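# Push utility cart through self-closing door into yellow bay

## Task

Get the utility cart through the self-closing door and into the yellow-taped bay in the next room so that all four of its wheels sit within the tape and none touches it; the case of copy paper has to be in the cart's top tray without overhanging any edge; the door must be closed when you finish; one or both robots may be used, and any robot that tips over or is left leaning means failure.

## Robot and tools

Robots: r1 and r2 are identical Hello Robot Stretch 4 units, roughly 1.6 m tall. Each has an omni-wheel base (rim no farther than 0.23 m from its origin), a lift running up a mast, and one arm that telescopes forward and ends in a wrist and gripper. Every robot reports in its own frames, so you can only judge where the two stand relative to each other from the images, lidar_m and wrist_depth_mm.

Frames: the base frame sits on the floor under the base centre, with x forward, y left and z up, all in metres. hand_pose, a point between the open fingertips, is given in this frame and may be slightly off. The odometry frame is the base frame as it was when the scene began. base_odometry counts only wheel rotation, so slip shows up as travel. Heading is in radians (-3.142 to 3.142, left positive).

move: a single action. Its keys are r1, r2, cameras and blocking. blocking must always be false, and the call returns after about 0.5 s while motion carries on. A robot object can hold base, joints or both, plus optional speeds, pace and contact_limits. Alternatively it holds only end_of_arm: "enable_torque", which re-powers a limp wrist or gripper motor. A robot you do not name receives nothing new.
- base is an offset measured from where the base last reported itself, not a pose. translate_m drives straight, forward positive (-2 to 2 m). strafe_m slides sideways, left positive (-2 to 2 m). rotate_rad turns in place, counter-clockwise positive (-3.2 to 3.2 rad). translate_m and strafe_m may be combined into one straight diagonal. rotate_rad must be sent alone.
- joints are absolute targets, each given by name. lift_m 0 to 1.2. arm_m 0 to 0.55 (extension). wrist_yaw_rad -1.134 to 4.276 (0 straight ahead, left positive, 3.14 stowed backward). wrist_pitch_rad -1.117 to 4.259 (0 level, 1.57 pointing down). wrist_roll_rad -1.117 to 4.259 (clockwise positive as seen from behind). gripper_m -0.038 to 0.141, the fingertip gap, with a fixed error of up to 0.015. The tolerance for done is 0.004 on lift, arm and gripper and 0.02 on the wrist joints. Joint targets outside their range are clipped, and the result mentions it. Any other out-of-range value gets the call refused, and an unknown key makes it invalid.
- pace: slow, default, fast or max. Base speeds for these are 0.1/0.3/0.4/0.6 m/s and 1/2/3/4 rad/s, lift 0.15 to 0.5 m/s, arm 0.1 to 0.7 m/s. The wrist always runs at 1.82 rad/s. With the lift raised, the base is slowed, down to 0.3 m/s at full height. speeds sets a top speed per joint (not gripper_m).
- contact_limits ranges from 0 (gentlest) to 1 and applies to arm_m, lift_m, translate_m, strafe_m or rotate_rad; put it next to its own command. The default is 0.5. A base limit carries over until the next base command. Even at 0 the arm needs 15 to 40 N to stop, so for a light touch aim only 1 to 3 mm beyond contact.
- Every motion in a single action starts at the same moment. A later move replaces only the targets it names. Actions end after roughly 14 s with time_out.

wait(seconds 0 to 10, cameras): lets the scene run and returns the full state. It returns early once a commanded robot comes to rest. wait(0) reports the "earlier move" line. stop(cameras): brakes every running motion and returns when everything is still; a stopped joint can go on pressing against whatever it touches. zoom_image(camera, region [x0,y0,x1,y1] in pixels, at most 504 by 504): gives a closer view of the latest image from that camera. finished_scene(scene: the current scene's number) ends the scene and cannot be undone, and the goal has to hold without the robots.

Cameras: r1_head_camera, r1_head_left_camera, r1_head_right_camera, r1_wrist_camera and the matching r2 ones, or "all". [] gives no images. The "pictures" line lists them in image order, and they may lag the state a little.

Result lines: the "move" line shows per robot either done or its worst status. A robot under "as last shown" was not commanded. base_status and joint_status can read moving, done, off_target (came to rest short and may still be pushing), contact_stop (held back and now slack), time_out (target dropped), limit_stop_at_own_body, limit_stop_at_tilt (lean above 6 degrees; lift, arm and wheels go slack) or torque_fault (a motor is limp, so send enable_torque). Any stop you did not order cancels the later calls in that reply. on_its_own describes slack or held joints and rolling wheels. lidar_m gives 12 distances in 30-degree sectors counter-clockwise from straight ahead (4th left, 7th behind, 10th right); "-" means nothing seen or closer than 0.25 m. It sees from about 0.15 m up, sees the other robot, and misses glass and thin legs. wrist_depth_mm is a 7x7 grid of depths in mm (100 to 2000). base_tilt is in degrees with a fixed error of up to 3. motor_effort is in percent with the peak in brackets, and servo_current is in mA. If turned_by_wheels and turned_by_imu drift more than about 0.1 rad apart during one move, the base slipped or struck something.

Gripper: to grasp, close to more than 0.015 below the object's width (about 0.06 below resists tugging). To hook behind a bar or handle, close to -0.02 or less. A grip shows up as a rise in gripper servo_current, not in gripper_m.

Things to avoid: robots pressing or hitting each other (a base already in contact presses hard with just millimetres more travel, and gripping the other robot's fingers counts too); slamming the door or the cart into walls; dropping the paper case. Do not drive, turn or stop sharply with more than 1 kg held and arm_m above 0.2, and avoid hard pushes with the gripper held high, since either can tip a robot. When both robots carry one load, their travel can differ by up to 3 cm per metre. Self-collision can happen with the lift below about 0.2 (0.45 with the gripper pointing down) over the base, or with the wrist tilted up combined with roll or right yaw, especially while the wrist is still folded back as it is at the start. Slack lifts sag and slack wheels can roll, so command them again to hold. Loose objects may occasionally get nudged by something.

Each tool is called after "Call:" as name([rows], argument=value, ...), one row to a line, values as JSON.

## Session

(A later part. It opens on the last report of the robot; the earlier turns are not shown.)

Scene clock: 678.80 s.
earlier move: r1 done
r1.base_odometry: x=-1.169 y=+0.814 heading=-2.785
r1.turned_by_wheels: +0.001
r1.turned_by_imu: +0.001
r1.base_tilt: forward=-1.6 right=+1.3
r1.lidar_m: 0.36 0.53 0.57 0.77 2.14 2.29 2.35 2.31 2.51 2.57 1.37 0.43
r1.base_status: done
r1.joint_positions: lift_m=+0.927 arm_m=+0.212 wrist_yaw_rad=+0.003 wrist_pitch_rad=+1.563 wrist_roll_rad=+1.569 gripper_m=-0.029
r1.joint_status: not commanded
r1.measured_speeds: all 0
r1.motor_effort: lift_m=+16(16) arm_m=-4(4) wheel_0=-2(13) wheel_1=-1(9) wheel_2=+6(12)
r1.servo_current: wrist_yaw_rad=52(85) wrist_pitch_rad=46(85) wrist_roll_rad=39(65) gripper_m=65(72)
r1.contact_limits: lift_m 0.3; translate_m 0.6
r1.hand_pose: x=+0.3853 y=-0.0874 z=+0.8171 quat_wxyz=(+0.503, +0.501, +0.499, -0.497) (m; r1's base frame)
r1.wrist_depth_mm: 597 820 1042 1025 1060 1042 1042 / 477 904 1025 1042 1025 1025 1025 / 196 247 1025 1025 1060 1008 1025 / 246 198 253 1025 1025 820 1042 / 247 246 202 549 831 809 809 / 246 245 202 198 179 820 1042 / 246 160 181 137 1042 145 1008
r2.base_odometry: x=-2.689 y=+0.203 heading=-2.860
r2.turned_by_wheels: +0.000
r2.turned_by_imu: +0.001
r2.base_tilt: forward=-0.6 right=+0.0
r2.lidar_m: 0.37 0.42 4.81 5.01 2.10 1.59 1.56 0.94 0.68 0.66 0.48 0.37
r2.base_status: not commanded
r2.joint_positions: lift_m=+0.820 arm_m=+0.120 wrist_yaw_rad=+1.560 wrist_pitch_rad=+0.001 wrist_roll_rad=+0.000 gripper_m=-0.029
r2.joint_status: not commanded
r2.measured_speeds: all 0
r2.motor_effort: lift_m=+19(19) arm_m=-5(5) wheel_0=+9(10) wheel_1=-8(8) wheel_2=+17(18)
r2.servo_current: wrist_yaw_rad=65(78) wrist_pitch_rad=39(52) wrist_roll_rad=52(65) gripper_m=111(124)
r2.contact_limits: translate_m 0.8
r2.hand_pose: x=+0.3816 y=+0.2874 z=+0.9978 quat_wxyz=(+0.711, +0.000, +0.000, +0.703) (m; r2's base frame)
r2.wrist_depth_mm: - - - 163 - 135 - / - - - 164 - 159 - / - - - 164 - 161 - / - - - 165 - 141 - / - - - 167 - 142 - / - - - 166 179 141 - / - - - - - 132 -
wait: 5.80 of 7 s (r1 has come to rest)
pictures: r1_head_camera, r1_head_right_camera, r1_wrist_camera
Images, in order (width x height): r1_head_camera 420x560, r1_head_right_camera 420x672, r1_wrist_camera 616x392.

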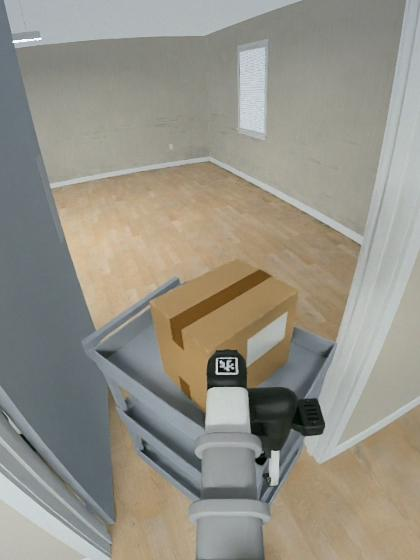

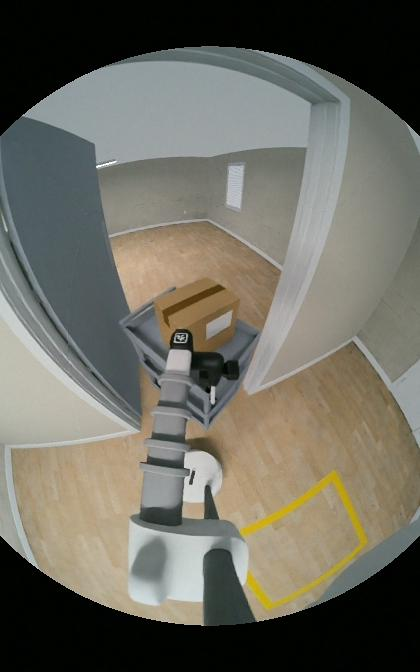

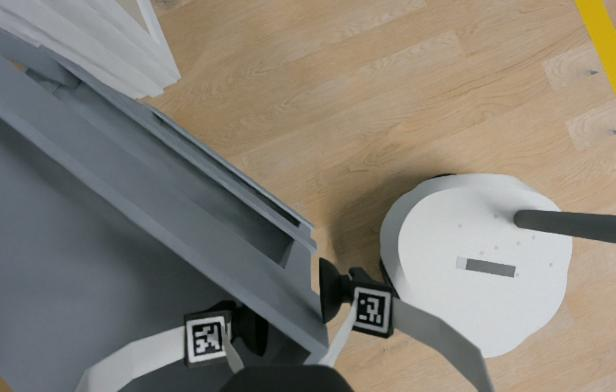

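Call:
move(blocking=false, cameras=[], r1={"joints":{"gripper_m":0.07,"wrist_roll_rad":0.84}})

Call:
wait(seconds=2, cameras=["r1_wrist_camera","r1_head_camera"])

Scene clock: 702.70 s.
move: r1 moving
r1.base_odometry: x=-1.169 y=+0.814 heading=-2.785
r1.turned_by_wheels: +0.000
r1.turned_by_imu: -0.001
r1.base_tilt: forward=-1.6 right=+1.3
r1.lidar_m: 0.36 0.53 0.56 0.77 2.14 2.33 2.36 2.29 2.50 2.57 1.38 0.47
r1.base_status: not commanded
r1.joint_positions: lift_m=+0.927 arm_m=+0.212 wrist_yaw_rad=+0.003 wrist_pitch_rad=+1.563 wrist_roll_rad=+0.999 gripper_m=-0.004
r1.joint_status: wrist_roll_rad moving; gripper_m moving
r1.measured_speeds: translate_m=+0.000 strafe_m=+0.000 rotate_rad=+0.000 lift_m=+0.000 arm_m=+0.000 wrist_yaw_rad=+0.000 wrist_pitch_rad=+0.000 wrist_roll_rad=-1.547
r1.motor_effort: lift_m=+16(16) arm_m=-4(4) wheel_0=-2(2) wheel_1=-1(1) wheel_2=+6(6)
r1.servo_current: wrist_yaw_rad=33(65) wrist_pitch_rad=52(59) wrist_roll_rad=52(78) gripper_m=46(72)
r1.contact_limits: lift_m 0.3; translate_m 0.6
r1.hand_pose: x=+0.3853 y=-0.0874 z=+0.8171 quat_wxyz=(+0.624, +0.339, +0.619, -0.336) (m; r1's base frame)
r1.wrist_depth_mm: 247 247 917 1025 1042 1025 1025 / 247 247 242 1042 1042 1025 1042 / 248 247 246 1025 1025 1025 1042 / 248 247 247 1025 1042 1025 1025 / 247 247 246 1025 1042 1025 1025 / 247 247 207 198 182 820 1025 / 248 247 - 152 179 - 1042
r2: as last shown
r2.lidar_m: 0.39 0.41 4.79 5.05 2.11 1.60 1.52 0.91 0.66 0.66 0.50 0.39
r2.motor_effort: lift_m=+19(19) arm_m=-5(5) wheel_0=+9(9) wheel_1=-7(8) wheel_2=+18(18)
r2.servo_current: wrist_yaw_rad=65(72) wrist_pitch_rad=39(46) wrist_roll_rad=65(65) gripper_m=117(117)
r2.contact_limits: translate_m 0.8
r2.wrist_depth_mm: - - - 163 - 134 - / - - - 164 - 159 - / - - - 165 - 161 - / - - - 165 - 141 - / - - - 167 - 141 - / - - - 167 179 141 - / - - - - - 132 -
pictures: none
No camera images: "cameras" was empty.

Scene clock: 703.90 s.
earlier move: r1 done
r1.base_odometry: x=-1.169 y=+0.814 heading=-2.785
r1.turned_by_wheels: +0.000
r1.turned_by_imu: +0.000
r1.base_tilt: forward=-1.6 right=+1.3
r1.lidar_m: 0.35 0.54 0.54 0.75 2.16 2.32 2.37 2.30 2.50 2.56 1.37 0.45
r1.base_status: not commanded
r1.joint_positions: lift_m=+0.927 arm_m=+0.212 wrist_yaw_rad=+0.003 wrist_pitch_rad=+1.567 wrist_roll_rad=+0.842 gripper_m=+0.070
r1.joint_status: all done
r1.measured_speeds: all 0
r1.motor_effort: lift_m=+16(16) arm_m=-4(4) wheel_0=-2(3) wheel_1=-1(1) wheel_2=+4(6)
r1.servo_current: wrist_yaw_rad=52(65) wrist_pitch_rad=39(59) wrist_roll_rad=52(78) gripper_m=39(91)
r1.contact_limits: lift_m 0.3; translate_m 0.6
r1.hand_pose: x=+0.3841 y=-0.0874 z=+0.8170 quat_wxyz=(+0.647, +0.289, +0.645, -0.288) (m; r1's base frame)
r1.wrist_depth_mm: 244 245 245 1008 1042 1042 1008 / 244 245 245 1042 1042 1025 1025 / 245 246 245 1042 1025 1025 1060 / 244 245 244 1025 1042 1025 1025 / 245 244 246 1025 1042 1060 1025 / 245 245 211 246 191 1008 1060 / 245 158 - 143 820 809 1042
r2.base_odometry: x=-2.689 y=+0.203 heading=-2.860
r2.turned_by_wheels: +0.000
r2.turned_by_imu: +0.000
r2.base_tilt: forward=-0.6 right=+0.0
r2.lidar_m: 0.37 0.41 4.83 5.04 2.09 1.59 1.55 0.93 0.68 0.65 0.50 0.37
r2.base_status: not commanded
r2.joint_positions: lift_m=+0.820 arm_m=+0.120 wrist_yaw_rad=+1.560 wrist_pitch_rad=+0.001 wrist_roll_rad=+0.000 gripper_m=-0.029
r2.joint_status: not commanded
r2.measured_speeds: all 0
r2.motor_effort: lift_m=+19(19) arm_m=-5(5) wheel_0=+9(10) wheel_1=-7(8) wheel_2=+17(18)
r2.servo_current: wrist_yaw_rad=65(78) wrist_pitch_rad=39(52) wrist_roll_rad=39(65) gripper_m=117(124)
r2.contact_limits: translate_m 0.8
r2.hand_pose: x=+0.3816 y=+0.2874 z=+0.9978 quat_wxyz=(+0.711, +0.000, +0.000, +0.703) (m; r2's base frame)
r2.wrist_depth_mm: - - - 163 - 134 - / - - - 163 - 160 - / - - - 165 - 162 - / - - - 165 - 141 - / - - - 167 - 141 - / - - - 167 179 141 - / - - - - - 132 -
wait: 1.20 of 2 s (r1 has come to rest)
pictures: r1_head_camera, r1_wrist_camera
Images, in order (width x height): r1_head_camera 420x560, r1_wrist_camera 616x392.

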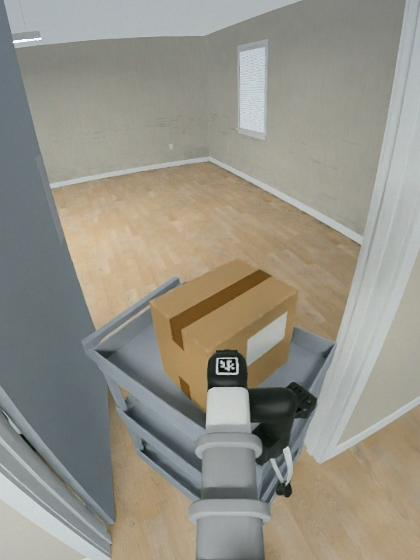

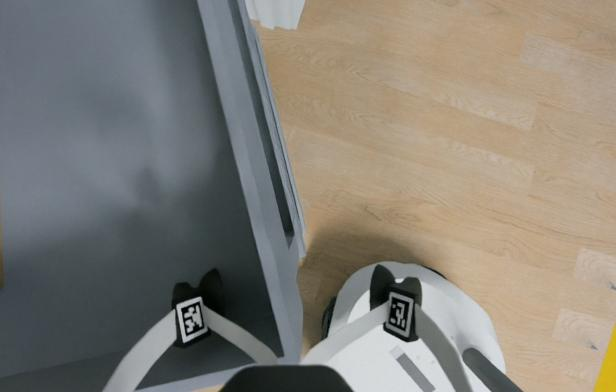

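Call:
move(blocking=false, cameras=[], r1={"base":{"strafe_m":-0.105},"joints":{"arm_m":0.345,"wrist_roll_rad":0.65},"pace":"slow"})

Call:
wait(seconds=3, cameras=["r1_wrist_camera"])

Scene clock: 714.30 s.
move: r1 moving
r1.base_odometry: x=-1.174 y=+0.828 heading=-2.785
r1.turned_by_wheels: +0.000
r1.turned_by_imu: -0.001
r1.base_tilt: forward=-1.6 right=+1.3
r1.lidar_m: 0.36 0.51 0.58 0.78 2.18 2.34 2.35 2.31 2.49 2.54 1.39 0.47
r1.base_status: strafe_m moving
r1.joint_positions: lift_m=+0.927 arm_m=+0.225 wrist_yaw_rad=+0.003 wrist_pitch_rad=+1.568 wrist_roll_rad=+0.653 gripper_m=+0.070
r1.joint_status: arm_m moving; wrist_roll_rad moving
r1.measured_speeds: translate_m=+0.000 strafe_m=-0.057 rotate_rad=+0.000 lift_m=+0.000 arm_m=+0.049 wrist_yaw_rad=+0.000 wrist_pitch_rad=+0.000 wrist_roll_rad=-0.054
r1.motor_effort: lift_m=+16(16) arm_m=+5(5) wheel_0=+6(9) wheel_1=-5(7) wheel_2=+0(4)
r1.servo_current: wrist_yaw_rad=52(59) wrist_pitch_rad=46(46) wrist_roll_rad=39(85) gripper_m=46(46)
r1.contact_limits: lift_m 0.3
r1.hand_pose: x=+0.3966 y=-0.0874 z=+0.8170 quat_wxyz=(+0.671, +0.226, +0.669, -0.226) (m; r1's base frame)
r1.wrist_depth_mm: 245 245 245 1042 1025 1025 1025 / 244 245 246 1025 1042 1042 1025 / 245 245 243 1008 1042 1042 1025 / 244 244 244 1025 1042 1025 1042 / 245 244 245 1025 1025 1042 1025 / 245 245 211 831 191 1042 1042 / - 145 - 143 809 842 1042
r2: as last shown
r2.turned_by_imu: +0.001
r2.lidar_m: 0.38 0.41 4.81 5.04 2.09 1.58 1.54 0.90 0.70 0.66 0.50 0.37
r2.motor_effort: lift_m=+19(19) arm_m=-5(5) wheel_0=+9(10) wheel_1=-7(8) wheel_2=+18(18)
r2.servo_current: wrist_yaw_rad=72(78) wrist_pitch_rad=39(52) wrist_roll_rad=59(59) gripper_m=111(117)
r2.contact_limits: translate_m 0.8
r2.wrist_depth_mm: - - - 163 - 134 - / - - - 164 - 159 - / - - - 164 - 162 - / - - - 165 - 141 - / - - - 167 - 141 - / - - - 167 179 141 - / - - - - - 132 -
pictures: none
No camera images: "cameras" was empty.

Scene clock: 716.40 s.
earlier move: r1 done
r1.base_odometry: x=-1.206 y=+0.912 heading=-2.785
r1.turned_by_wheels: +0.000
r1.turned_by_imu: -0.001
r1.base_tilt: forward=-1.6 right=+1.3
r1.lidar_m: 0.38 0.45 0.64 0.83 2.26 2.42 2.31 2.27 2.48 2.48 1.49 0.71
r1.base_status: done
r1.joint_positions: lift_m=+0.927 arm_m=+0.345 wrist_yaw_rad=+0.003 wrist_pitch_rad=+1.568 wrist_roll_rad=+0.652 gripper_m=+0.070
r1.joint_status: all done
r1.measured_speeds: all 0
r1.motor_effort: lift_m=+16(16) arm_m=+4(8) wheel_0=+2(9) wheel_1=-2(8) wheel_2=+0(4)
r1.servo_current: wrist_yaw_rad=46(72) wrist_pitch_rad=46(46) wrist_roll_rad=59(85) gripper_m=46(52)
r1.contact_limits: lift_m 0.3
r1.hand_pose: x=+0.5169 y=-0.0874 z=+0.8170 quat_wxyz=(+0.671, +0.226, +0.669, -0.225) (m; r1's base frame)
r1.wrist_depth_mm: 215 245 244 654 1025 1025 1025 / 223 243 244 1025 1042 1025 1025 / 228 245 244 1042 1025 1042 1042 / 244 244 245 1042 1042 1025 1042 / 244 245 243 1060 1008 1025 1042 / 244 244 211 1042 190 1042 1025 / 243 245 244 143 831 831 1042
r2.base_odometry: x=-2.689 y=+0.203 heading=-2.860
r2.turned_by_wheels: +0.000
r2.turned_by_imu: +0.000
r2.base_tilt: forward=-0.7 right=+0.0
r2.lidar_m: 0.37 0.44 4.81 5.06 2.09 1.58 1.53 0.92 0.66 0.64 0.51 0.39
r2.base_status: not commanded
r2.joint_positions: lift_m=+0.820 arm_m=+0.120 wrist_yaw_rad=+1.560 wrist_pitch_rad=+0.001 wrist_roll_rad=+0.000 gripper_m=-0.029
r2.joint_status: not commanded
r2.measured_speeds: all 0
r2.motor_effort: lift_m=+19(19) arm_m=-5(5) wheel_0=+9(10) wheel_1=-7(8) wheel_2=+17(18)
r2.servo_current: wrist_yaw_rad=72(78) wrist_pitch_rad=39(52) wrist_roll_rad=46(59) gripper_m=117(124)
r2.contact_limits: translate_m 0.8
r2.hand_pose: x=+0.3816 y=+0.2874 z=+0.9978 quat_wxyz=(+0.711, +0.000, +0.000, +0.703) (m; r2's base frame)
r2.wrist_depth_mm: - - - 163 - 135 - / - - - 163 - 159 - / - - - 165 - 162 - / - - - 166 - 141 - / - - - 167 - 141 - / - - - 166 179 142 - / - - - - - 132 -
wait: 2.10 of 3 s (r1 has come to rest)
pictures: r1_wrist_camera
Images, in order (width x height): r1_wrist_camera 616x392.

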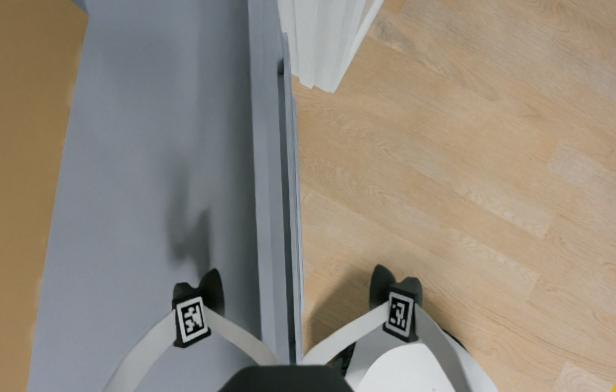

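Call:
move(blocking=false, cameras=[], r1={"joints":{"gripper_m":-0.03}})

Call:
wait(seconds=2, cameras=[])

Call:
move(blocking=false, cameras=[], r1={"base":{"translate_m":-0.29,"strafe_m":-0.095},"pace":"slow","contact_limits":{"translate_m":0.6}})

Call:
wait(seconds=5, cameras=["r1_wrist_camera","r1_head_right_camera"])

Scene clock: 729.23 s.
move: r1 moving
r1.base_odometry: x=-1.206 y=+0.912 heading=-2.785
r1.turned_by_wheels: +0.000
r1.turned_by_imu: -0.001
r1.base_tilt: forward=-1.6 right=+1.3
r1.lidar_m: 0.36 0.44 0.64 0.82 2.23 2.41 2.32 2.28 2.46 2.50 1.52 0.71
r1.base_status: not commanded
r1.joint_positions: lift_m=+0.927 arm_m=+0.345 wrist_yaw_rad=+0.003 wrist_pitch_rad=+1.568 wrist_roll_rad=+0.652 gripper_m=+0.051
r1.joint_status: gripper_m moving
r1.measured_speeds: all 0
r1.motor_effort: lift_m=+16(16) arm_m=+5(5) wheel_0=+2(3) wheel_1=-2(2) wheel_2=+0(0)
r1.servo_current: wrist_yaw_rad=46(59) wrist_pitch_rad=33(46) wrist_roll_rad=46(52) gripper_m=98(98)
r1.contact_limits: lift_m 0.3
r1.hand_pose: x=+0.5169 y=-0.0874 z=+0.8170 quat_wxyz=(+0.671, +0.226, +0.669, -0.225) (m; r1's base frame)
r1.wrist_depth_mm: 214 244 244 640 1042 1025 1025 / 222 245 244 1060 1042 1042 1042 / 228 245 244 1025 1025 1025 1042 / 244 245 244 1042 1060 1025 1042 / 244 244 245 1042 1042 1060 1025 / 244 244 211 1042 190 1025 1025 / 245 244 244 143 831 842 1025
r2: as last shown
r2.turned_by_imu: +0.002
r2.base_tilt: forward=-0.6 right=+0.0
r2.lidar_m: 0.37 0.43 4.82 5.08 2.13 1.58 1.56 0.93 0.70 0.65 0.48 0.38
r2.motor_effort: lift_m=+19(19) arm_m=-5(5) wheel_0=+9(9) wheel_1=-7(8) wheel_2=+18(18)
r2.servo_current: wrist_yaw_rad=65(78) wrist_pitch_rad=46(46) wrist_roll_rad=39(52) gripper_m=117(117)
r2.contact_limits: translate_m 0.8
r2.wrist_depth_mm: - - - 163 - 135 - / - - - 164 - 159 - / - - - 165 - 162 - / - - - 165 - 141 - / - - - 167 - 141 - / - - - 167 179 141 - / - - - - - 131 -
pictures: none
No camera images: "cameras" was empty.

Scene clock: 730.43 s.
earlier move: r1 done
r1.base_odometry: x=-1.206 y=+0.912 heading=-2.785
r1.turned_by_wheels: +0.000
r1.turned_by_imu: +0.000
r1.base_tilt: forward=-1.6 right=+1.3
r1.lidar_m: 0.36 0.44 0.63 0.84 2.25 2.43 2.30 2.27 2.45 2.48 1.53 0.70
r1.base_status: not commanded
r1.joint_positions: lift_m=+0.927 arm_m=+0.345 wrist_yaw_rad=+0.003 wrist_pitch_rad=+1.567 wrist_roll_rad=+0.652 gripper_m=-0.029
r1.joint_status: all done
r1.measured_speeds: all 0
r1.motor_effort: lift_m=+16(16) arm_m=+0(5) wheel_0=+2(3) wheel_1=-1(2) wheel_2=+4(4)
r1.servo_current: wrist_yaw_rad=59(59) wrist_pitch_rad=46(52) wrist_roll_rad=46(59) gripper_m=65(150)
r1.contact_limits: lift_m 0.3
r1.hand_pose: x=+0.5173 y=-0.0874 z=+0.8170 quat_wxyz=(+0.672, +0.226, +0.669, -0.225) (m; r1's base frame)
r1.wrist_depth_mm: 202 246 244 615 1025 1025 1025 / 210 245 244 976 1042 1025 1025 / 219 244 244 1025 1025 1025 1025 / 236 243 245 1025 1025 1025 1008 / 245 245 243 243 1025 1042 1008 / 245 244 188 190 1025 1025 1025 / 245 156 243 174 161 1042 1042
r2.base_odometry: x=-2.689 y=+0.203 heading=-2.860
r2.turned_by_wheels: +0.000
r2.turned_by_imu: +0.000
r2.base_tilt: forward=-0.7 right=+0.0
r2.lidar_m: 0.39 0.44 4.78 5.07 2.12 1.61 1.54 0.92 0.70 0.66 0.48 0.40
r2.base_status: not commanded
r2.joint_positions: lift_m=+0.820 arm_m=+0.120 wrist_yaw_rad=+1.560 wrist_pitch_rad=+0.001 wrist_roll_rad=+0.000 gripper_m=-0.029
r2.joint_status: not commanded
r2.measured_speeds: all 0
r2.motor_effort: lift_m=+19(19) arm_m=-5(5) wheel_0=+9(10) wheel_1=-7(8) wheel_2=+18(18)
r2.servo_current: wrist_yaw_rad=59(78) wrist_pitch_rad=39(52) wrist_roll_rad=39(59) gripper_m=111(124)
r2.contact_limits: translate_m 0.8
r2.hand_pose: x=+0.3816 y=+0.2874 z=+0.9978 quat_wxyz=(+0.711, +0.000, +0.000, +0.703) (m; r2's base frame)
r2.wrist_depth_mm: - - - 163 - 135 - / - - - 164 - 159 - / - - - 165 - 161 - / - - - 165 - 141 - / - - - 167 - 141 - / - - - 167 178 141 - / - - - - - 132 -
wait: 1.20 of 2 s (r1 has come to rest)
pictures: none
No camera images: "cameras" was empty.

Scene clock: 730.93 s.
move: r1 moving
r1.base_odometry: x=-1.196 y=+0.921 heading=-2.784
r1.turned_by_wheels: +0.001
r1.turned_by_imu: +0.001
r1.base_tilt: forward=-1.5 right=+1.3
r1.lidar_m: 0.36 0.43 0.66 0.85 2.23 2.42 2.30 2.26 2.45 2.48 1.52 0.72
r1.base_status: translate_m moving; strafe_m moving
r1.joint_positions: lift_m=+0.927 arm_m=+0.345 wrist_yaw_rad=+0.003 wrist_pitch_rad=+1.561 wrist_roll_rad=+0.652 gripper_m=-0.029
r1.joint_status: not commanded
r1.measured_speeds: translate_m=-0.048 strafe_m=-0.017 rotate_rad=+0.005 lift_m=+0.000 arm_m=+0.000 wrist_yaw_rad=+0.000 wrist_pitch_rad=-0.015 wrist_roll_rad=+0.000
r1.motor_effort: lift_m=+16(16) arm_m=-3(3) wheel_0=+1(4) wheel_1=-5(7) wheel_2=+14(14)
r1.servo_current: wrist_yaw_rad=46(59) wrist_pitch_rad=52(59) wrist_roll_rad=52(65) gripper_m=72(78)
r1.contact_limits: lift_m 0.3; translate_m 0.6
r1.hand_pose: x=+0.5189 y=-0.0874 z=+0.8171 quat_wxyz=(+0.673, +0.227, +0.667, -0.225) (m; r1's base frame)
r1.wrist_depth_mm: 213 248 246 668 1025 1025 1008 / 223 248 247 1025 1042 1042 1008 / 231 248 245 1042 1025 1025 1008 / 240 247 246 1025 1025 1025 1025 / 247 245 244 1025 1060 1025 1025 / 246 247 198 185 1025 1042 991 / 247 154 245 176 148 1025 1025
r2: as last shown
r2.lidar_m: 0.37 0.42 4.84 5.06 2.14 1.61 1.54 0.93 0.69 0.66 0.48 0.39
r2.motor_effort: lift_m=+19(19) arm_m=-5(5) wheel_0=+9(9) wheel_1=-7(8) wheel_2=+18(18)
r2.servo_current: wrist_yaw_rad=59(72) wrist_pitch_rad=39(46) wrist_roll_rad=39(59) gripper_m=111(124)
r2.contact_limits: translate_m 0.8
r2.wrist_depth_mm: - - - 163 - 135 - / - - - 164 - 159 - / - - - 164 - 161 - / - - - 165 - 141 - / - - - 167 - 141 - / - - - 166 179 141 - / - - - - - 132 -
pictures: none
No camera images: "cameras" was empty.

Scene clock: 734.73 s.
earlier move: r1 done
r1.base_odometry: x=-0.967 y=+1.103 heading=-2.784
r1.turned_by_wheels: +0.000
r1.turned_by_imu: +0.002
r1.base_tilt: forward=-1.5 right=+1.2
r1.lidar_m: 0.32 0.37 0.70 1.35 2.21 2.41 2.02 1.98 2.13 2.51 2.30 1.04
r1.base_status: done
r1.joint_positions: lift_m=+0.927 arm_m=+0.345 wrist_yaw_rad=+0.003 wrist_pitch_rad=+1.568 wrist_roll_rad=+0.650 gripper_m=-0.029
r1.joint_status: not commanded
r1.measured_speeds: all 0
r1.motor_effort: lift_m=+16(16) arm_m=-4(4) wheel_0=+4(9) wheel_1=+0(7) wheel_2=+7(18)
r1.servo_current: wrist_yaw_rad=46(72) wrist_pitch_rad=46(65) wrist_roll_rad=59(65) gripper_m=65(78)
r1.contact_limits: lift_m 0.3; translate_m 0.6
r1.hand_pose: x=+0.5169 y=-0.0874 z=+0.8170 quat_wxyz=(+0.671, +0.225, +0.669, -0.225) (m; r1's base frame)
r1.wrist_depth_mm: 241 243 976 1025 1025 1025 1025 / 242 242 215 1042 1042 1025 1025 / 242 244 242 1025 1042 1042 1042 / 243 243 243 1042 1042 1042 1025 / 244 244 245 1025 1025 1042 1025 / 244 243 198 186 1025 1060 1025 / 237 155 245 175 176 - 1025
r2.base_odometry: x=-2.689 y=+0.203 heading=-2.860
r2.turned_by_wheels: +0.000
r2.turned_by_imu: +0.001
r2.base_tilt: forward=-0.7 right=+0.0
r2.lidar_m: 0.39 0.44 4.82 5.07 2.08 1.57 1.55 0.93 0.67 0.66 0.45 0.39
r2.base_status: not commanded
r2.joint_positions: lift_m=+0.820 arm_m=+0.120 wrist_yaw_rad=+1.560 wrist_pitch_rad=+0.001 wrist_roll_rad=+0.000 gripper_m=-0.029
r2.joint_status: not commanded
r2.measured_speeds: all 0
r2.motor_effort: lift_m=+19(19) arm_m=-5(5) wheel_0=+9(9) wheel_1=-7(8) wheel_2=+18(18)
r2.servo_current: wrist_yaw_rad=72(78) wrist_pitch_rad=39(52) wrist_roll_rad=52(59) gripper_m=117(124)
r2.contact_limits: translate_m 0.8
r2.hand_pose: x=+0.3816 y=+0.2874 z=+0.9978 quat_wxyz=(+0.711, +0.000, +0.000, +0.703) (m; r2's base frame)
r2.wrist_depth_mm: - - - 164 - 135 - / - - - 164 - 159 - / - - - 164 - 161 - / - - - 165 - 141 - / - - - 167 - 141 - / - - - 166 178 141 - / - - - - - 132 -
wait: 3.80 of 5 s (r1 has come to rest)
pictures: r1_head_right_camera, r1_wrist_camera
Images, in order (width x height): r1_head_right_camera 420x672, r1_wrist_camera 616x392.

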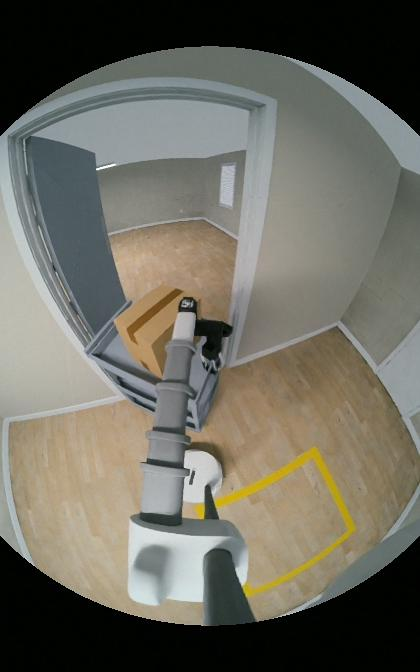

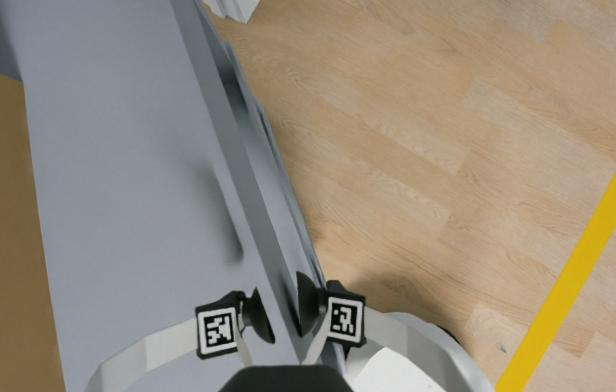

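Call:
wait(seconds=0.1, cameras=["r1_head_camera","r1_head_left_camera"])

Scene clock: 739.97 s.
r1.base_odometry: x=-0.967 y=+1.103 heading=-2.784
r1.turned_by_wheels: +0.000
r1.turned_by_imu: +0.000
r1.base_tilt: forward=-1.5 right=+1.2
r1.lidar_m: 0.32 0.40 0.70 1.34 2.21 2.39 2.03 1.99 2.15 2.50 2.31 1.07
r1.base_status: done
r1.joint_positions: lift_m=+0.927 arm_m=+0.345 wrist_yaw_rad=+0.003 wrist_pitch_rad=+1.568 wrist_roll_rad=+0.650 gripper_m=-0.029
r1.joint_status: not commanded
r1.measured_speeds: all 0
r1.motor_effort: lift_m=+16(16) arm_m=-3(4) wheel_0=+4(9) wheel_1=+0(7) wheel_2=+7(18)
r1.servo_current: wrist_yaw_rad=59(72) wrist_pitch_rad=46(65) wrist_roll_rad=52(65) gripper_m=65(78)
r1.contact_limits: lift_m 0.3; translate_m 0.6
r1.hand_pose: x=+0.5169 y=-0.0874 z=+0.8170 quat_wxyz=(+0.671, +0.225, +0.669, -0.225) (m; r1's base frame)
r1.wrist_depth_mm: 242 241 960 1025 1025 1008 1008 / 243 243 214 1025 1025 1025 1008 / 242 242 243 1042 1025 1025 1042 / 243 244 244 1042 1025 1042 1025 / 244 244 243 1025 1042 1042 1025 / 245 244 199 186 1042 1025 1042 / 239 155 244 175 177 - 1042
r2.base_odometry: x=-2.689 y=+0.203 heading=-2.860
r2.turned_by_wheels: +0.000
r2.turned_by_imu: +0.001
r2.base_tilt: forward=-0.6 right=+0.0
r2.lidar_m: 0.39 0.43 4.80 5.06 2.11 1.58 1.53 0.92 0.69 0.66 0.50 0.39
r2.base_status: not commanded
r2.joint_positions: lift_m=+0.820 arm_m=+0.120 wrist_yaw_rad=+1.560 wrist_pitch_rad=+0.001 wrist_roll_rad=+0.000 gripper_m=-0.029
r2.joint_status: not commanded
r2.measured_speeds: all 0
r2.motor_effort: lift_m=+19(19) arm_m=-5(5) wheel_0=+9(9) wheel_1=-7(8) wheel_2=+18(18)
r2.servo_current: wrist_yaw_rad=65(78) wrist_pitch_rad=46(52) wrist_roll_rad=46(59) gripper_m=117(124)
r2.contact_limits: translate_m 0.8
r2.hand_pose: x=+0.3816 y=+0.2874 z=+0.9978 quat_wxyz=(+0.711, +0.000, +0.000, +0.703) (m; r2's base frame)
r2.wrist_depth_mm: - - - 163 - 134 - / - - - 163 - 160 - / - - - 165 - 161 - / - - - 165 - 140 - / - - - 167 - 141 - / - - - 167 179 141 - / - - - - - 132 -
wait: 0.10 s; at rest from the start
pictures: r1_head_camera, r1_head_left_camera
Images, in order (width x height): r1_head_camera 420x560, r1_head_left_camera 420x672.

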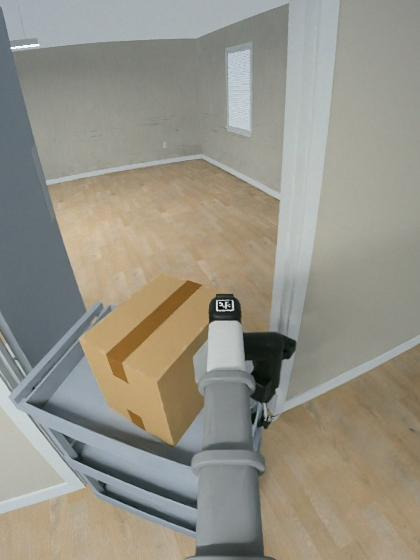

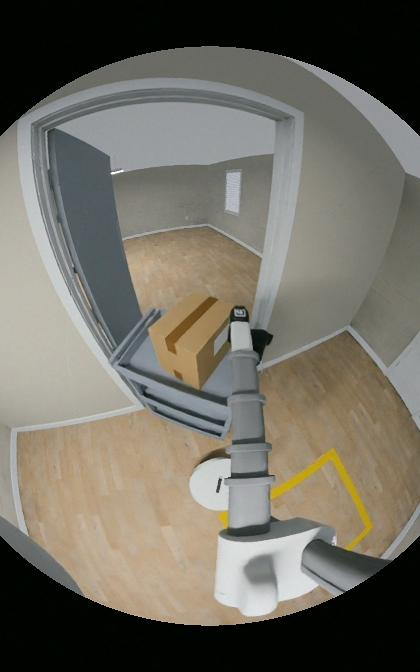

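Call:
move(blocking=false, cameras=[], r1={"base":{"translate_m":-0.167,"strafe_m":-0.239},"pace":"slow","contact_limits":{"translate_m":0.6}})

Call:
wait(seconds=4, cameras=["r1_head_camera","r1_wrist_camera"])

Scene clock: 782.57 s.
move: r1 moving
r1.base_odometry: x=-0.964 y=+1.115 heading=-2.782
r1.turned_by_wheels: +0.002
r1.turned_by_imu: +0.000
r1.base_tilt: forward=-1.5 right=+1.2
r1.lidar_m: 0.35 0.37 0.72 1.34 2.23 2.40 2.02 1.96 2.15 2.50 2.35 1.05
r1.base_status: translate_m moving; strafe_m moving
r1.joint_positions: lift_m=+0.927 arm_m=+0.345 wrist_yaw_rad=+0.003 wrist_pitch_rad=+1.568 wrist_roll_rad=+0.650 gripper_m=-0.029
r1.joint_status: not commanded
r1.measured_speeds: translate_m=-0.027 strafe_m=-0.039 rotate_rad=+0.003 lift_m=+0.000 arm_m=+0.000 wrist_yaw_rad=+0.000 wrist_pitch_rad=+0.000 wrist_roll_rad=-0.001
r1.motor_effort: lift_m=+16(16) arm_m=-4(4) wheel_0=+18(18) wheel_1=-1(5) wheel_2=+12(12)
r1.servo_current: wrist_yaw_rad=46(59) wrist_pitch_rad=46(46) wrist_roll_rad=33(65) gripper_m=65(65)
r1.contact_limits: lift_m 0.3; translate_m 0.6
r1.hand_pose: x=+0.5169 y=-0.0874 z=+0.8170 quat_wxyz=(+0.671, +0.225, +0.669, -0.225) (m; r1's base frame)
r1.wrist_depth_mm: 245 244 931 1008 1025 1042 1025 / 244 244 238 1025 1042 1025 1025 / 245 245 228 1042 1042 1008 1042 / 246 245 244 1008 1042 1008 1025 / 245 246 245 1025 1042 1042 1025 / 246 244 198 199 1025 1008 1025 / 237 158 245 175 160 1042 1025
r2: as last shown
r2.turned_by_imu: +0.006
r2.base_tilt: forward=-0.7 right=+0.0
r2.lidar_m: 0.38 0.43 4.81 5.05 2.11 1.62 1.54 0.93 0.70 0.66 0.48 0.39
r2.motor_effort: lift_m=+19(19) arm_m=-5(5) wheel_0=+9(9) wheel_1=-7(8) wheel_2=+17(18)
r2.servo_current: wrist_yaw_rad=65(72) wrist_pitch_rad=39(46) wrist_roll_rad=52(52) gripper_m=111(117)
r2.contact_limits: translate_m 0.8
r2.wrist_depth_mm: - - - 163 - 134 - / - - - 164 - 159 - / - - - 165 - 162 - / - - - 165 - 141 - / - - - 167 - 141 - / - - - 167 179 141 - / - - - - - 132 -
pictures: none
No camera images: "cameras" was empty.

Scene clock: 786.27 s.
earlier move: r1 done
r1.base_odometry: x=-0.895 y=+1.385 heading=-2.783
r1.turned_by_wheels: -0.001
r1.turned_by_imu: +0.000
r1.base_tilt: forward=-1.6 right=+1.2
r1.lidar_m: 0.29 0.32 0.44 1.74 2.37 2.21 1.74 1.72 1.86 2.35 2.30 1.38
r1.base_status: done
r1.joint_positions: lift_m=+0.927 arm_m=+0.345 wrist_yaw_rad=+0.003 wrist_pitch_rad=+1.573 wrist_roll_rad=+0.650 gripper_m=-0.029
r1.joint_status: not commanded
r1.measured_speeds: all 0
r1.motor_effort: lift_m=+16(16) arm_m=+4(4) wheel_0=+9(22) wheel_1=-1(6) wheel_2=+5(19)
r1.servo_current: wrist_yaw_rad=72(78) wrist_pitch_rad=46(52) wrist_roll_rad=59(65) gripper_m=65(72)
r1.contact_limits: lift_m 0.3; translate_m 0.6
r1.hand_pose: x=+0.5155 y=-0.0874 z=+0.8170 quat_wxyz=(+0.670, +0.225, +0.671, -0.225) (m; r1's base frame)
r1.wrist_depth_mm: 237 1008 1008 1025 1042 1042 1025 / 238 222 1025 1025 1042 1060 1042 / 240 240 512 1042 1042 1042 1025 / 240 241 204 1042 1042 1025 1025 / 242 242 243 1060 1042 1042 1060 / 243 244 204 200 178 1042 1042 / 229 156 244 191 842 138 1060
r2.base_odometry: x=-2.689 y=+0.203 heading=-2.860
r2.turned_by_wheels: +0.000
r2.turned_by_imu: +0.001
r2.base_tilt: forward=-0.6 right=+0.0
r2.lidar_m: 0.40 0.43 4.81 5.03 2.08 1.58 1.53 0.93 0.67 0.65 0.50 0.38
r2.base_status: not commanded
r2.joint_positions: lift_m=+0.820 arm_m=+0.120 wrist_yaw_rad=+1.560 wrist_pitch_rad=+0.001 wrist_roll_rad=+0.000 gripper_m=-0.029
r2.joint_status: not commanded
r2.measured_speeds: all 0
r2.motor_effort: lift_m=+19(19) arm_m=-5(5) wheel_0=+9(9) wheel_1=-7(8) wheel_2=+18(18)
r2.servo_current: wrist_yaw_rad=59(78) wrist_pitch_rad=39(52) wrist_roll_rad=46(59) gripper_m=111(124)
r2.contact_limits: translate_m 0.8
r2.hand_pose: x=+0.3816 y=+0.2874 z=+0.9978 quat_wxyz=(+0.711, +0.000, +0.000, +0.703) (m; r2's base frame)
r2.wrist_depth_mm: - - - 164 - 135 - / - - - 164 - 159 - / - - - 165 - 162 - / - - - 165 - 141 - / - - - 167 - 141 - / - - - 167 178 141 - / - - - - - 131 -
wait: 3.70 of 4 s (r1 has come to rest)
pictures: r1_head_camera, r1_wrist_camera
Images, in order (width x height): r1_head_camera 420x560, r1_wrist_camera 616x392.

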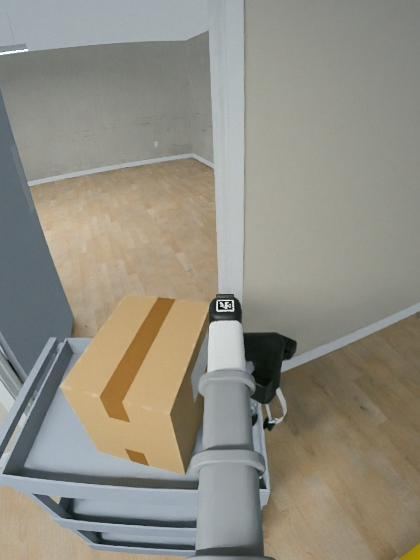

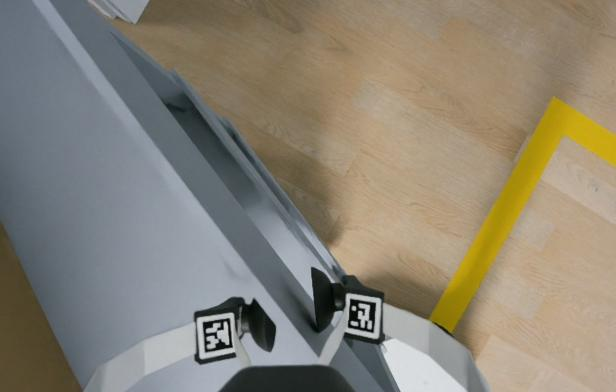

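Call:
wait(seconds=0.1, cameras=["r1_head_right_camera","r1_head_left_camera"])

Call:
zoom_image(camera="r1_head_right_camera", region=[0, 300, 420, 640])

Scene clock: 799.03 s.
r1.base_odometry: x=-0.895 y=+1.385 heading=-2.783
r1.turned_by_wheels: +0.000
r1.turned_by_imu: -0.001
r1.base_tilt: forward=-1.6 right=+1.3
r1.lidar_m: 0.30 0.29 0.44 1.75 2.36 2.22 1.76 1.71 1.87 2.35 2.32 1.39
r1.base_status: done
r1.joint_positions: lift_m=+0.927 arm_m=+0.345 wrist_yaw_rad=+0.003 wrist_pitch_rad=+1.573 wrist_roll_rad=+0.650 gripper_m=-0.029
r1.joint_status: not commanded
r1.measured_speeds: all 0
r1.motor_effort: lift_m=+16(16) arm_m=+4(4) wheel_0=+9(22) wheel_1=-1(6) wheel_2=+5(19)
r1.servo_current: wrist_yaw_rad=59(78) wrist_pitch_rad=46(52) wrist_roll_rad=52(65) gripper_m=65(72)
r1.contact_limits: lift_m 0.3; translate_m 0.6
r1.hand_pose: x=+0.5155 y=-0.0874 z=+0.8170 quat_wxyz=(+0.670, +0.225, +0.671, -0.225) (m; r1's base frame)
r1.wrist_depth_mm: 239 991 1008 1025 1008 1008 1042 / 239 224 1008 1025 1025 1025 1042 / 240 240 512 1025 1025 1042 1042 / 241 241 205 1042 1042 1025 1025 / 243 242 242 1042 1025 1025 1042 / 242 244 204 199 178 1025 1025 / 229 156 243 191 831 138 1042
r2.base_odometry: x=-2.689 y=+0.203 heading=-2.860
r2.turned_by_wheels: +0.000
r2.turned_by_imu: +0.002
r2.base_tilt: forward=-0.7 right=+0.0
r2.lidar_m: 0.39 0.42 4.83 5.04 2.12 1.59 1.54 0.91 0.68 0.66 0.48 0.40
r2.base_status: not commanded
r2.joint_positions: lift_m=+0.820 arm_m=+0.120 wrist_yaw_rad=+1.560 wrist_pitch_rad=+0.001 wrist_roll_rad=+0.000 gripper_m=-0.029
r2.joint_status: not commanded
r2.measured_speeds: all 0
r2.motor_effort: lift_m=+18(19) arm_m=-5(5) wheel_0=+9(9) wheel_1=-7(8) wheel_2=+18(18)
r2.servo_current: wrist_yaw_rad=59(78) wrist_pitch_rad=46(52) wrist_roll_rad=46(59) gripper_m=111(124)
r2.contact_limits: translate_m 0.8
r2.hand_pose: x=+0.3816 y=+0.2874 z=+0.9978 quat_wxyz=(+0.711, +0.000, +0.000, +0.703) (m; r2's base frame)
r2.wrist_depth_mm: - - - 163 - 134 - / - - - 164 - 159 - / - - - 165 - 162 - / - - - 166 - 141 - / - - - 166 - 142 - / - - - 167 179 141 - / - - - - - 132 -
wait: 0.10 s; at rest from the start
pictures: r1_head_left_camera, r1_head_right_camera
Images, in order (width x height): r1_head_left_camera 420x672, r1_head_right_camera 420x672.

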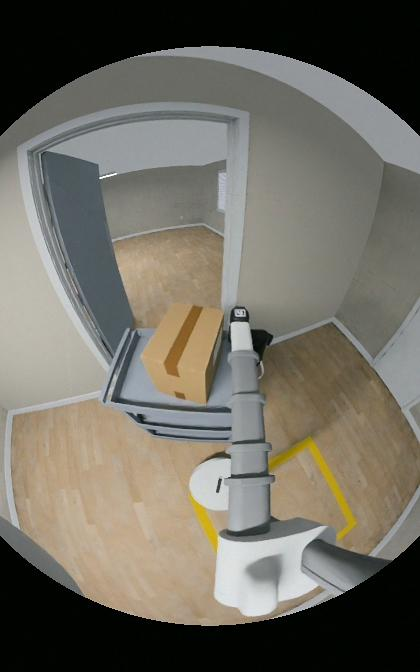

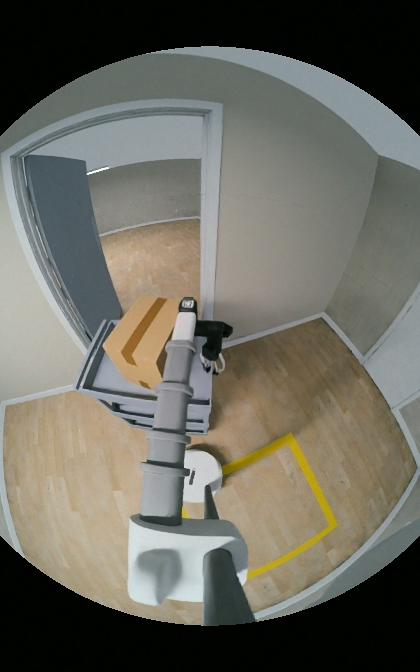

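Scaled by 1.200 from the camera's 420x672 image, which has a finer 600x960 frame.

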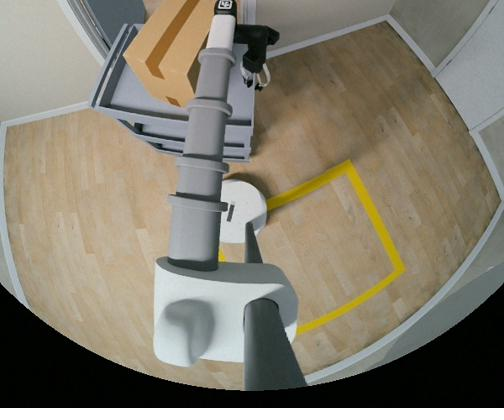

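Call:
move(blocking=false, cameras=[], r1={"base":{"translate_m":-0.424,"strafe_m":-0.277},"pace":"slow","contact_limits":{"translate_m":0.6}})

Call:
wait(seconds=7, cameras=["r1_head_right_camera","r1_head_left_camera","r1_wrist_camera"])

Scene clock: 813.40 s.
move: r1 moving
r1.base_odometry: x=-0.887 y=+1.396 heading=-2.782
r1.turned_by_wheels: +0.001
r1.turned_by_imu: +0.001
r1.base_tilt: forward=-1.6 right=+1.2
r1.lidar_m: 0.31 0.32 0.46 1.75 2.38 2.20 1.73 1.70 1.88 2.36 2.29 1.41
r1.base_status: translate_m moving; strafe_m moving
r1.joint_positions: lift_m=+0.927 arm_m=+0.345 wrist_yaw_rad=+0.003 wrist_pitch_rad=+1.572 wrist_roll_rad=+0.650 gripper_m=-0.029
r1.joint_status: not commanded
r1.measured_speeds: translate_m=-0.045 strafe_m=-0.029 rotate_rad=+0.002 lift_m=+0.000 arm_m=+0.000 wrist_yaw_rad=+0.000 wrist_pitch_rad=-0.002 wrist_roll_rad=+0.000
r1.motor_effort: lift_m=+16(16) arm_m=+4(4) wheel_0=+12(12) wheel_1=-4(5) wheel_2=+10(10)
r1.servo_current: wrist_yaw_rad=46(59) wrist_pitch_rad=39(46) wrist_roll_rad=52(59) gripper_m=65(78)
r1.contact_limits: lift_m 0.3; translate_m 0.6
r1.hand_pose: x=+0.5158 y=-0.0874 z=+0.8170 quat_wxyz=(+0.670, +0.225, +0.671, -0.225) (m; r1's base frame)
r1.wrist_depth_mm: 243 1008 1025 1042 1025 1008 1042 / 242 215 1025 1025 1042 1042 1025 / 243 236 1042 1042 1025 1025 1025 / 244 243 209 1025 991 1042 1042 / 243 243 239 530 1025 1025 1042 / 244 244 198 201 179 1025 1025 / 236 165 195 174 820 842 1042
r2: as last shown
r2.base_tilt: forward=-0.6 right=+0.0
r2.lidar_m: 0.37 0.42 4.82 5.06 2.12 1.61 1.53 0.92 0.70 0.66 0.49 0.38
r2.motor_effort: lift_m=+19(19) arm_m=-5(5) wheel_0=+9(10) wheel_1=-7(8) wheel_2=+17(18)
r2.servo_current: wrist_yaw_rad=72(72) wrist_pitch_rad=39(46) wrist_roll_rad=46(59) gripper_m=117(117)
r2.contact_limits: translate_m 0.8
r2.wrist_depth_mm: - - - 164 - 134 - / - - - 164 - 159 - / - - - 165 - 161 - / - - - 165 - 141 - / - - - 167 - 141 - / - - - 166 179 141 - / - - - - - 132 -
pictures: none
No camera images: "cameras" was empty.

Scene clock: 819.13 s.
earlier move: r1 done
r1.base_odometry: x=-0.595 y=+1.793 heading=-2.782
r1.turned_by_wheels: -0.001
r1.turned_by_imu: +0.000
r1.base_tilt: forward=-1.6 right=+1.3
r1.lidar_m: 0.34 0.37 0.69 2.48 2.44 1.59 1.24 1.21 1.31 2.03 2.22 2.03
r1.base_status: done
r1.joint_positions: lift_m=+0.927 arm_m=+0.345 wrist_yaw_rad=+0.003 wrist_pitch_rad=+1.568 wrist_roll_rad=+0.650 gripper_m=-0.029
r1.joint_status: not commanded
r1.measured_speeds: all 0
r1.motor_effort: lift_m=+16(16) arm_m=-4(4) wheel_0=+7(15) wheel_1=-1(7) wheel_2=+4(16)
r1.servo_current: wrist_yaw_rad=39(72) wrist_pitch_rad=39(52) wrist_roll_rad=46(72) gripper_m=65(78)
r1.contact_limits: lift_m 0.3; translate_m 0.6
r1.hand_pose: x=+0.5169 y=-0.0874 z=+0.8170 quat_wxyz=(+0.671, +0.225, +0.669, -0.224) (m; r1's base frame)
r1.wrist_depth_mm: 244 245 1042 1042 1025 1025 1042 / 244 244 233 1042 1060 1025 1025 / 244 244 232 1025 1025 1025 1042 / 244 245 243 1042 1042 1042 1042 / 243 245 244 1025 1060 1025 1060 / 242 246 203 191 181 1025 1042 / 227 153 245 174 820 831 1042
r2.base_odometry: x=-2.689 y=+0.203 heading=-2.860
r2.turned_by_wheels: +0.000
r2.turned_by_imu: +0.001
r2.base_tilt: forward=-0.6 right=+0.0
r2.lidar_m: 0.38 0.43 4.83 5.05 2.11 1.61 1.54 0.90 0.69 0.66 0.48 0.38
r2.base_status: not commanded
r2.joint_positions: lift_m=+0.820 arm_m=+0.120 wrist_yaw_rad=+1.560 wrist_pitch_rad=+0.001 wrist_roll_rad=+0.000 gripper_m=-0.029
r2.joint_status: not commanded
r2.measured_speeds: all 0
r2.motor_effort: lift_m=+19(19) arm_m=-5(5) wheel_0=+9(10) wheel_1=-7(8) wheel_2=+18(18)
r2.servo_current: wrist_yaw_rad=52(78) wrist_pitch_rad=33(52) wrist_roll_rad=59(59) gripper_m=117(124)
r2.contact_limits: translate_m 0.8
r2.hand_pose: x=+0.3816 y=+0.2874 z=+0.9978 quat_wxyz=(+0.711, +0.000, +0.000, +0.703) (m; r2's base frame)
r2.wrist_depth_mm: - - - 163 - 135 - / - - - 163 - 159 - / - - - 165 - 161 - / - - - 165 - 141 - / - - - 167 - 141 - / - - - 167 179 141 - / - - - - - 132 -
wait: 5.73 of 7 s (r1 has come to rest)
pictures: r1_head_left_camera, r1_head_right_camera, r1_wrist_camera
Images, in order (width x height): r1_head_left_camera 420x672, r1_head_right_camera 420x672, r1_wrist_camera 616x392.

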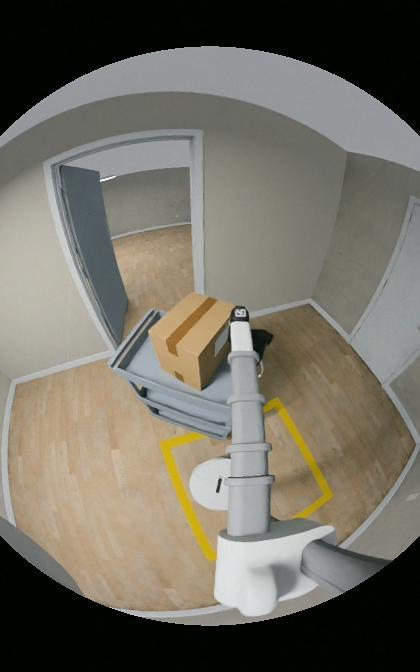

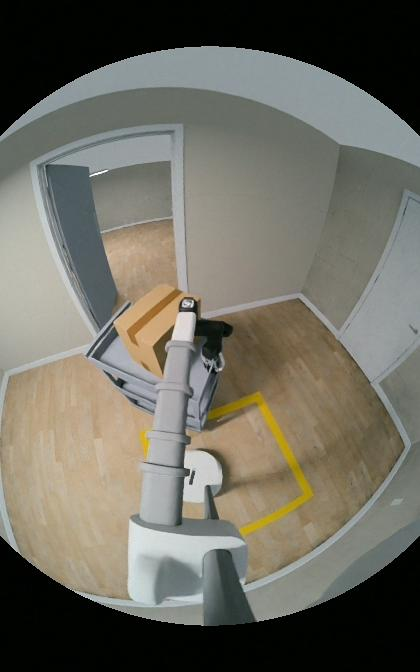

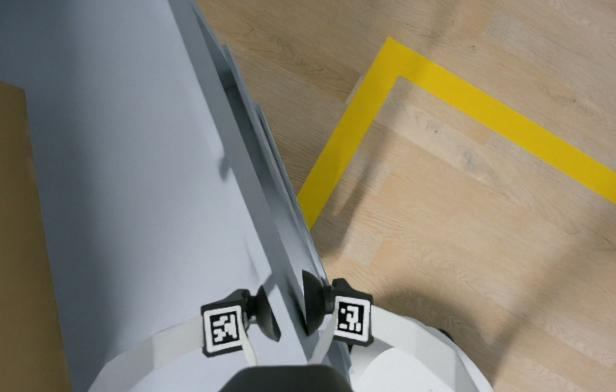

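Call:
move(blocking=false, cameras=[], r1={"base":{"translate_m":-0.378,"strafe_m":-0.257},"pace":"slow","contact_limits":{"translate_m":0.6}})

Call:
wait(seconds=7, cameras=["r1_head_right_camera","r1_head_left_camera","r1_wrist_camera"])

Scene clock: 832.63 s.
move: r1 moving
r1.base_odometry: x=-0.588 y=+1.805 heading=-2.781
r1.turned_by_wheels: +0.001
r1.turned_by_imu: +0.001
r1.base_tilt: forward=-1.5 right=+1.2
r1.lidar_m: 0.33 0.38 0.69 2.49 2.45 1.57 1.23 1.21 1.31 1.96 2.21 2.04
r1.base_status: translate_m moving; strafe_m moving
r1.joint_positions: lift_m=+0.927 arm_m=+0.345 wrist_yaw_rad=+0.003 wrist_pitch_rad=+1.566 wrist_roll_rad=+0.650 gripper_m=-0.029
r1.joint_status: not commanded
r1.measured_speeds: translate_m=-0.045 strafe_m=-0.030 rotate_rad=+0.001 lift_m=+0.000 arm_m=+0.000 wrist_yaw_rad=+0.000 wrist_pitch_rad=-0.016 wrist_roll_rad=+0.000
r1.motor_effort: lift_m=+16(16) arm_m=-3(4) wheel_0=+7(9) wheel_1=-4(7) wheel_2=+11(11)
r1.servo_current: wrist_yaw_rad=46(78) wrist_pitch_rad=46(46) wrist_roll_rad=33(59) gripper_m=65(72)
r1.contact_limits: lift_m 0.3; translate_m 0.6
r1.hand_pose: x=+0.5174 y=-0.0874 z=+0.8170 quat_wxyz=(+0.672, +0.225, +0.669, -0.224) (m; r1's base frame)
r1.wrist_depth_mm: 246 246 1060 1042 1042 1025 1025 / 245 246 240 1060 1042 1025 1025 / 245 246 224 1042 1025 1025 1008 / 246 245 246 1025 1025 1008 1025 / 246 245 244 1042 1025 1025 1025 / 243 246 195 187 180 1025 1025 / 234 150 245 175 831 1025 1025
r2: as last shown
r2.turned_by_imu: +0.002
r2.base_tilt: forward=-0.7 right=+0.0
r2.lidar_m: 0.38 0.43 4.82 5.06 2.13 1.58 1.53 0.90 0.71 0.64 0.50 0.37
r2.motor_effort: lift_m=+19(19) arm_m=-5(5) wheel_0=+9(9) wheel_1=-8(8) wheel_2=+17(18)
r2.servo_current: wrist_yaw_rad=65(72) wrist_pitch_rad=46(46) wrist_roll_rad=52(59) gripper_m=117(124)
r2.contact_limits: translate_m 0.8
r2.wrist_depth_mm: - - - 163 - 134 - / - - - 164 - 158 - / - - - 164 - 162 - / - - - 165 - 141 - / - - - 167 - 141 - / - - - 166 179 141 - / - - - - - 132 -
pictures: none
No camera images: "cameras" was empty.

Scene clock: 837.90 s.
earlier move: r1 done
r1.base_odometry: x=-0.332 y=+2.167 heading=-2.782
r1.turned_by_wheels: -0.001
r1.turned_by_imu: +0.000
r1.base_tilt: forward=-1.6 right=+1.3
r1.lidar_m: 0.34 0.42 2.16 2.57 2.17 1.00 0.81 0.76 0.85 1.29 2.17 0.70
r1.base_status: done
r1.joint_positions: lift_m=+0.927 arm_m=+0.345 wrist_yaw_rad=+0.003 wrist_pitch_rad=+1.568 wrist_roll_rad=+0.650 gripper_m=-0.029
r1.joint_status: not commanded
r1.measured_speeds: all 0
r1.motor_effort: lift_m=+16(16) arm_m=-3(4) wheel_0=+6(14) wheel_1=-2(7) wheel_2=+4(13)
r1.servo_current: wrist_yaw_rad=20(78) wrist_pitch_rad=46(52) wrist_roll_rad=46(65) gripper_m=65(72)
r1.contact_limits: lift_m 0.3; translate_m 0.6
r1.hand_pose: x=+0.5169 y=-0.0874 z=+0.8170 quat_wxyz=(+0.671, +0.225, +0.669, -0.224) (m; r1's base frame)
r1.wrist_depth_mm: 220 244 244 1025 1042 1042 1025 / 224 245 244 1008 1025 1025 1025 / 221 245 244 1025 1025 1008 1042 / 236 245 244 1025 1042 1042 1025 / 240 246 245 1060 1025 1025 1042 / 234 246 189 186 1025 1025 1042 / 237 154 245 175 166 125 1008
r2.base_odometry: x=-2.689 y=+0.203 heading=-2.860
r2.turned_by_wheels: +0.000
r2.turned_by_imu: +0.001
r2.base_tilt: forward=-0.6 right=+0.0
r2.lidar_m: 0.37 0.42 4.83 5.04 2.11 1.56 1.52 0.91 0.68 0.63 0.49 0.39
r2.base_status: not commanded
r2.joint_positions: lift_m=+0.820 arm_m=+0.120 wrist_yaw_rad=+1.560 wrist_pitch_rad=+0.001 wrist_roll_rad=+0.000 gripper_m=-0.029
r2.joint_status: not commanded
r2.measured_speeds: all 0
r2.motor_effort: lift_m=+19(19) arm_m=-5(5) wheel_0=+9(9) wheel_1=-7(8) wheel_2=+18(18)
r2.servo_current: wrist_yaw_rad=59(78) wrist_pitch_rad=46(52) wrist_roll_rad=52(59) gripper_m=111(124)
r2.contact_limits: translate_m 0.8
r2.hand_pose: x=+0.3816 y=+0.2874 z=+0.9978 quat_wxyz=(+0.711, +0.000, +0.000, +0.703) (m; r2's base frame)
r2.wrist_depth_mm: - - - 163 - 134 - / - - - 164 - 159 - / - - - 165 - 162 - / - - - 166 - 141 - / - - - 167 - 141 - / - - - 167 178 141 - / - - - - - 132 -
wait: 5.27 of 7 s (r1 has come to rest)
pictures: r1_head_left_camera, r1_head_right_camera, r1_wrist_camera
Images, in order (width x height): r1_head_left_camera 420x672, r1_head_right_camera 420x672, r1_wrist_camera 616x392.

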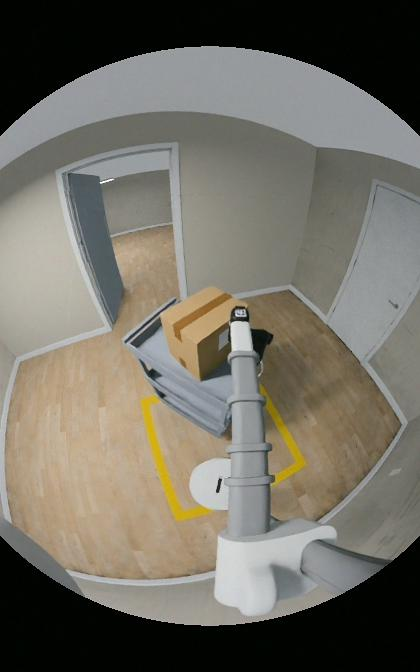

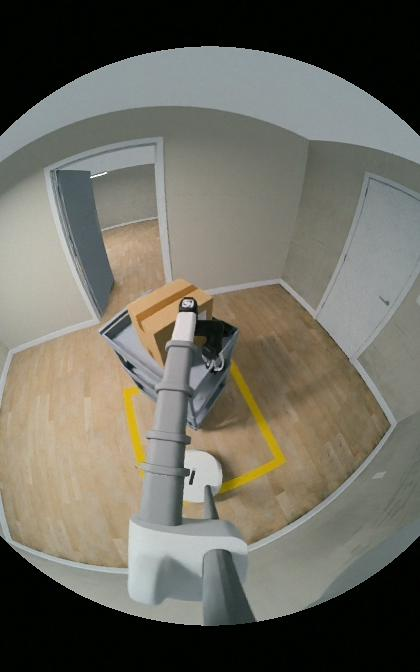

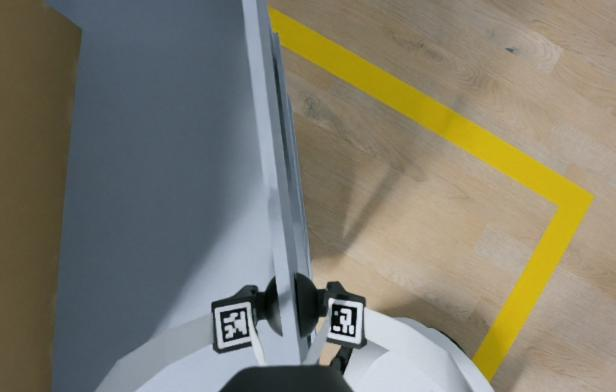

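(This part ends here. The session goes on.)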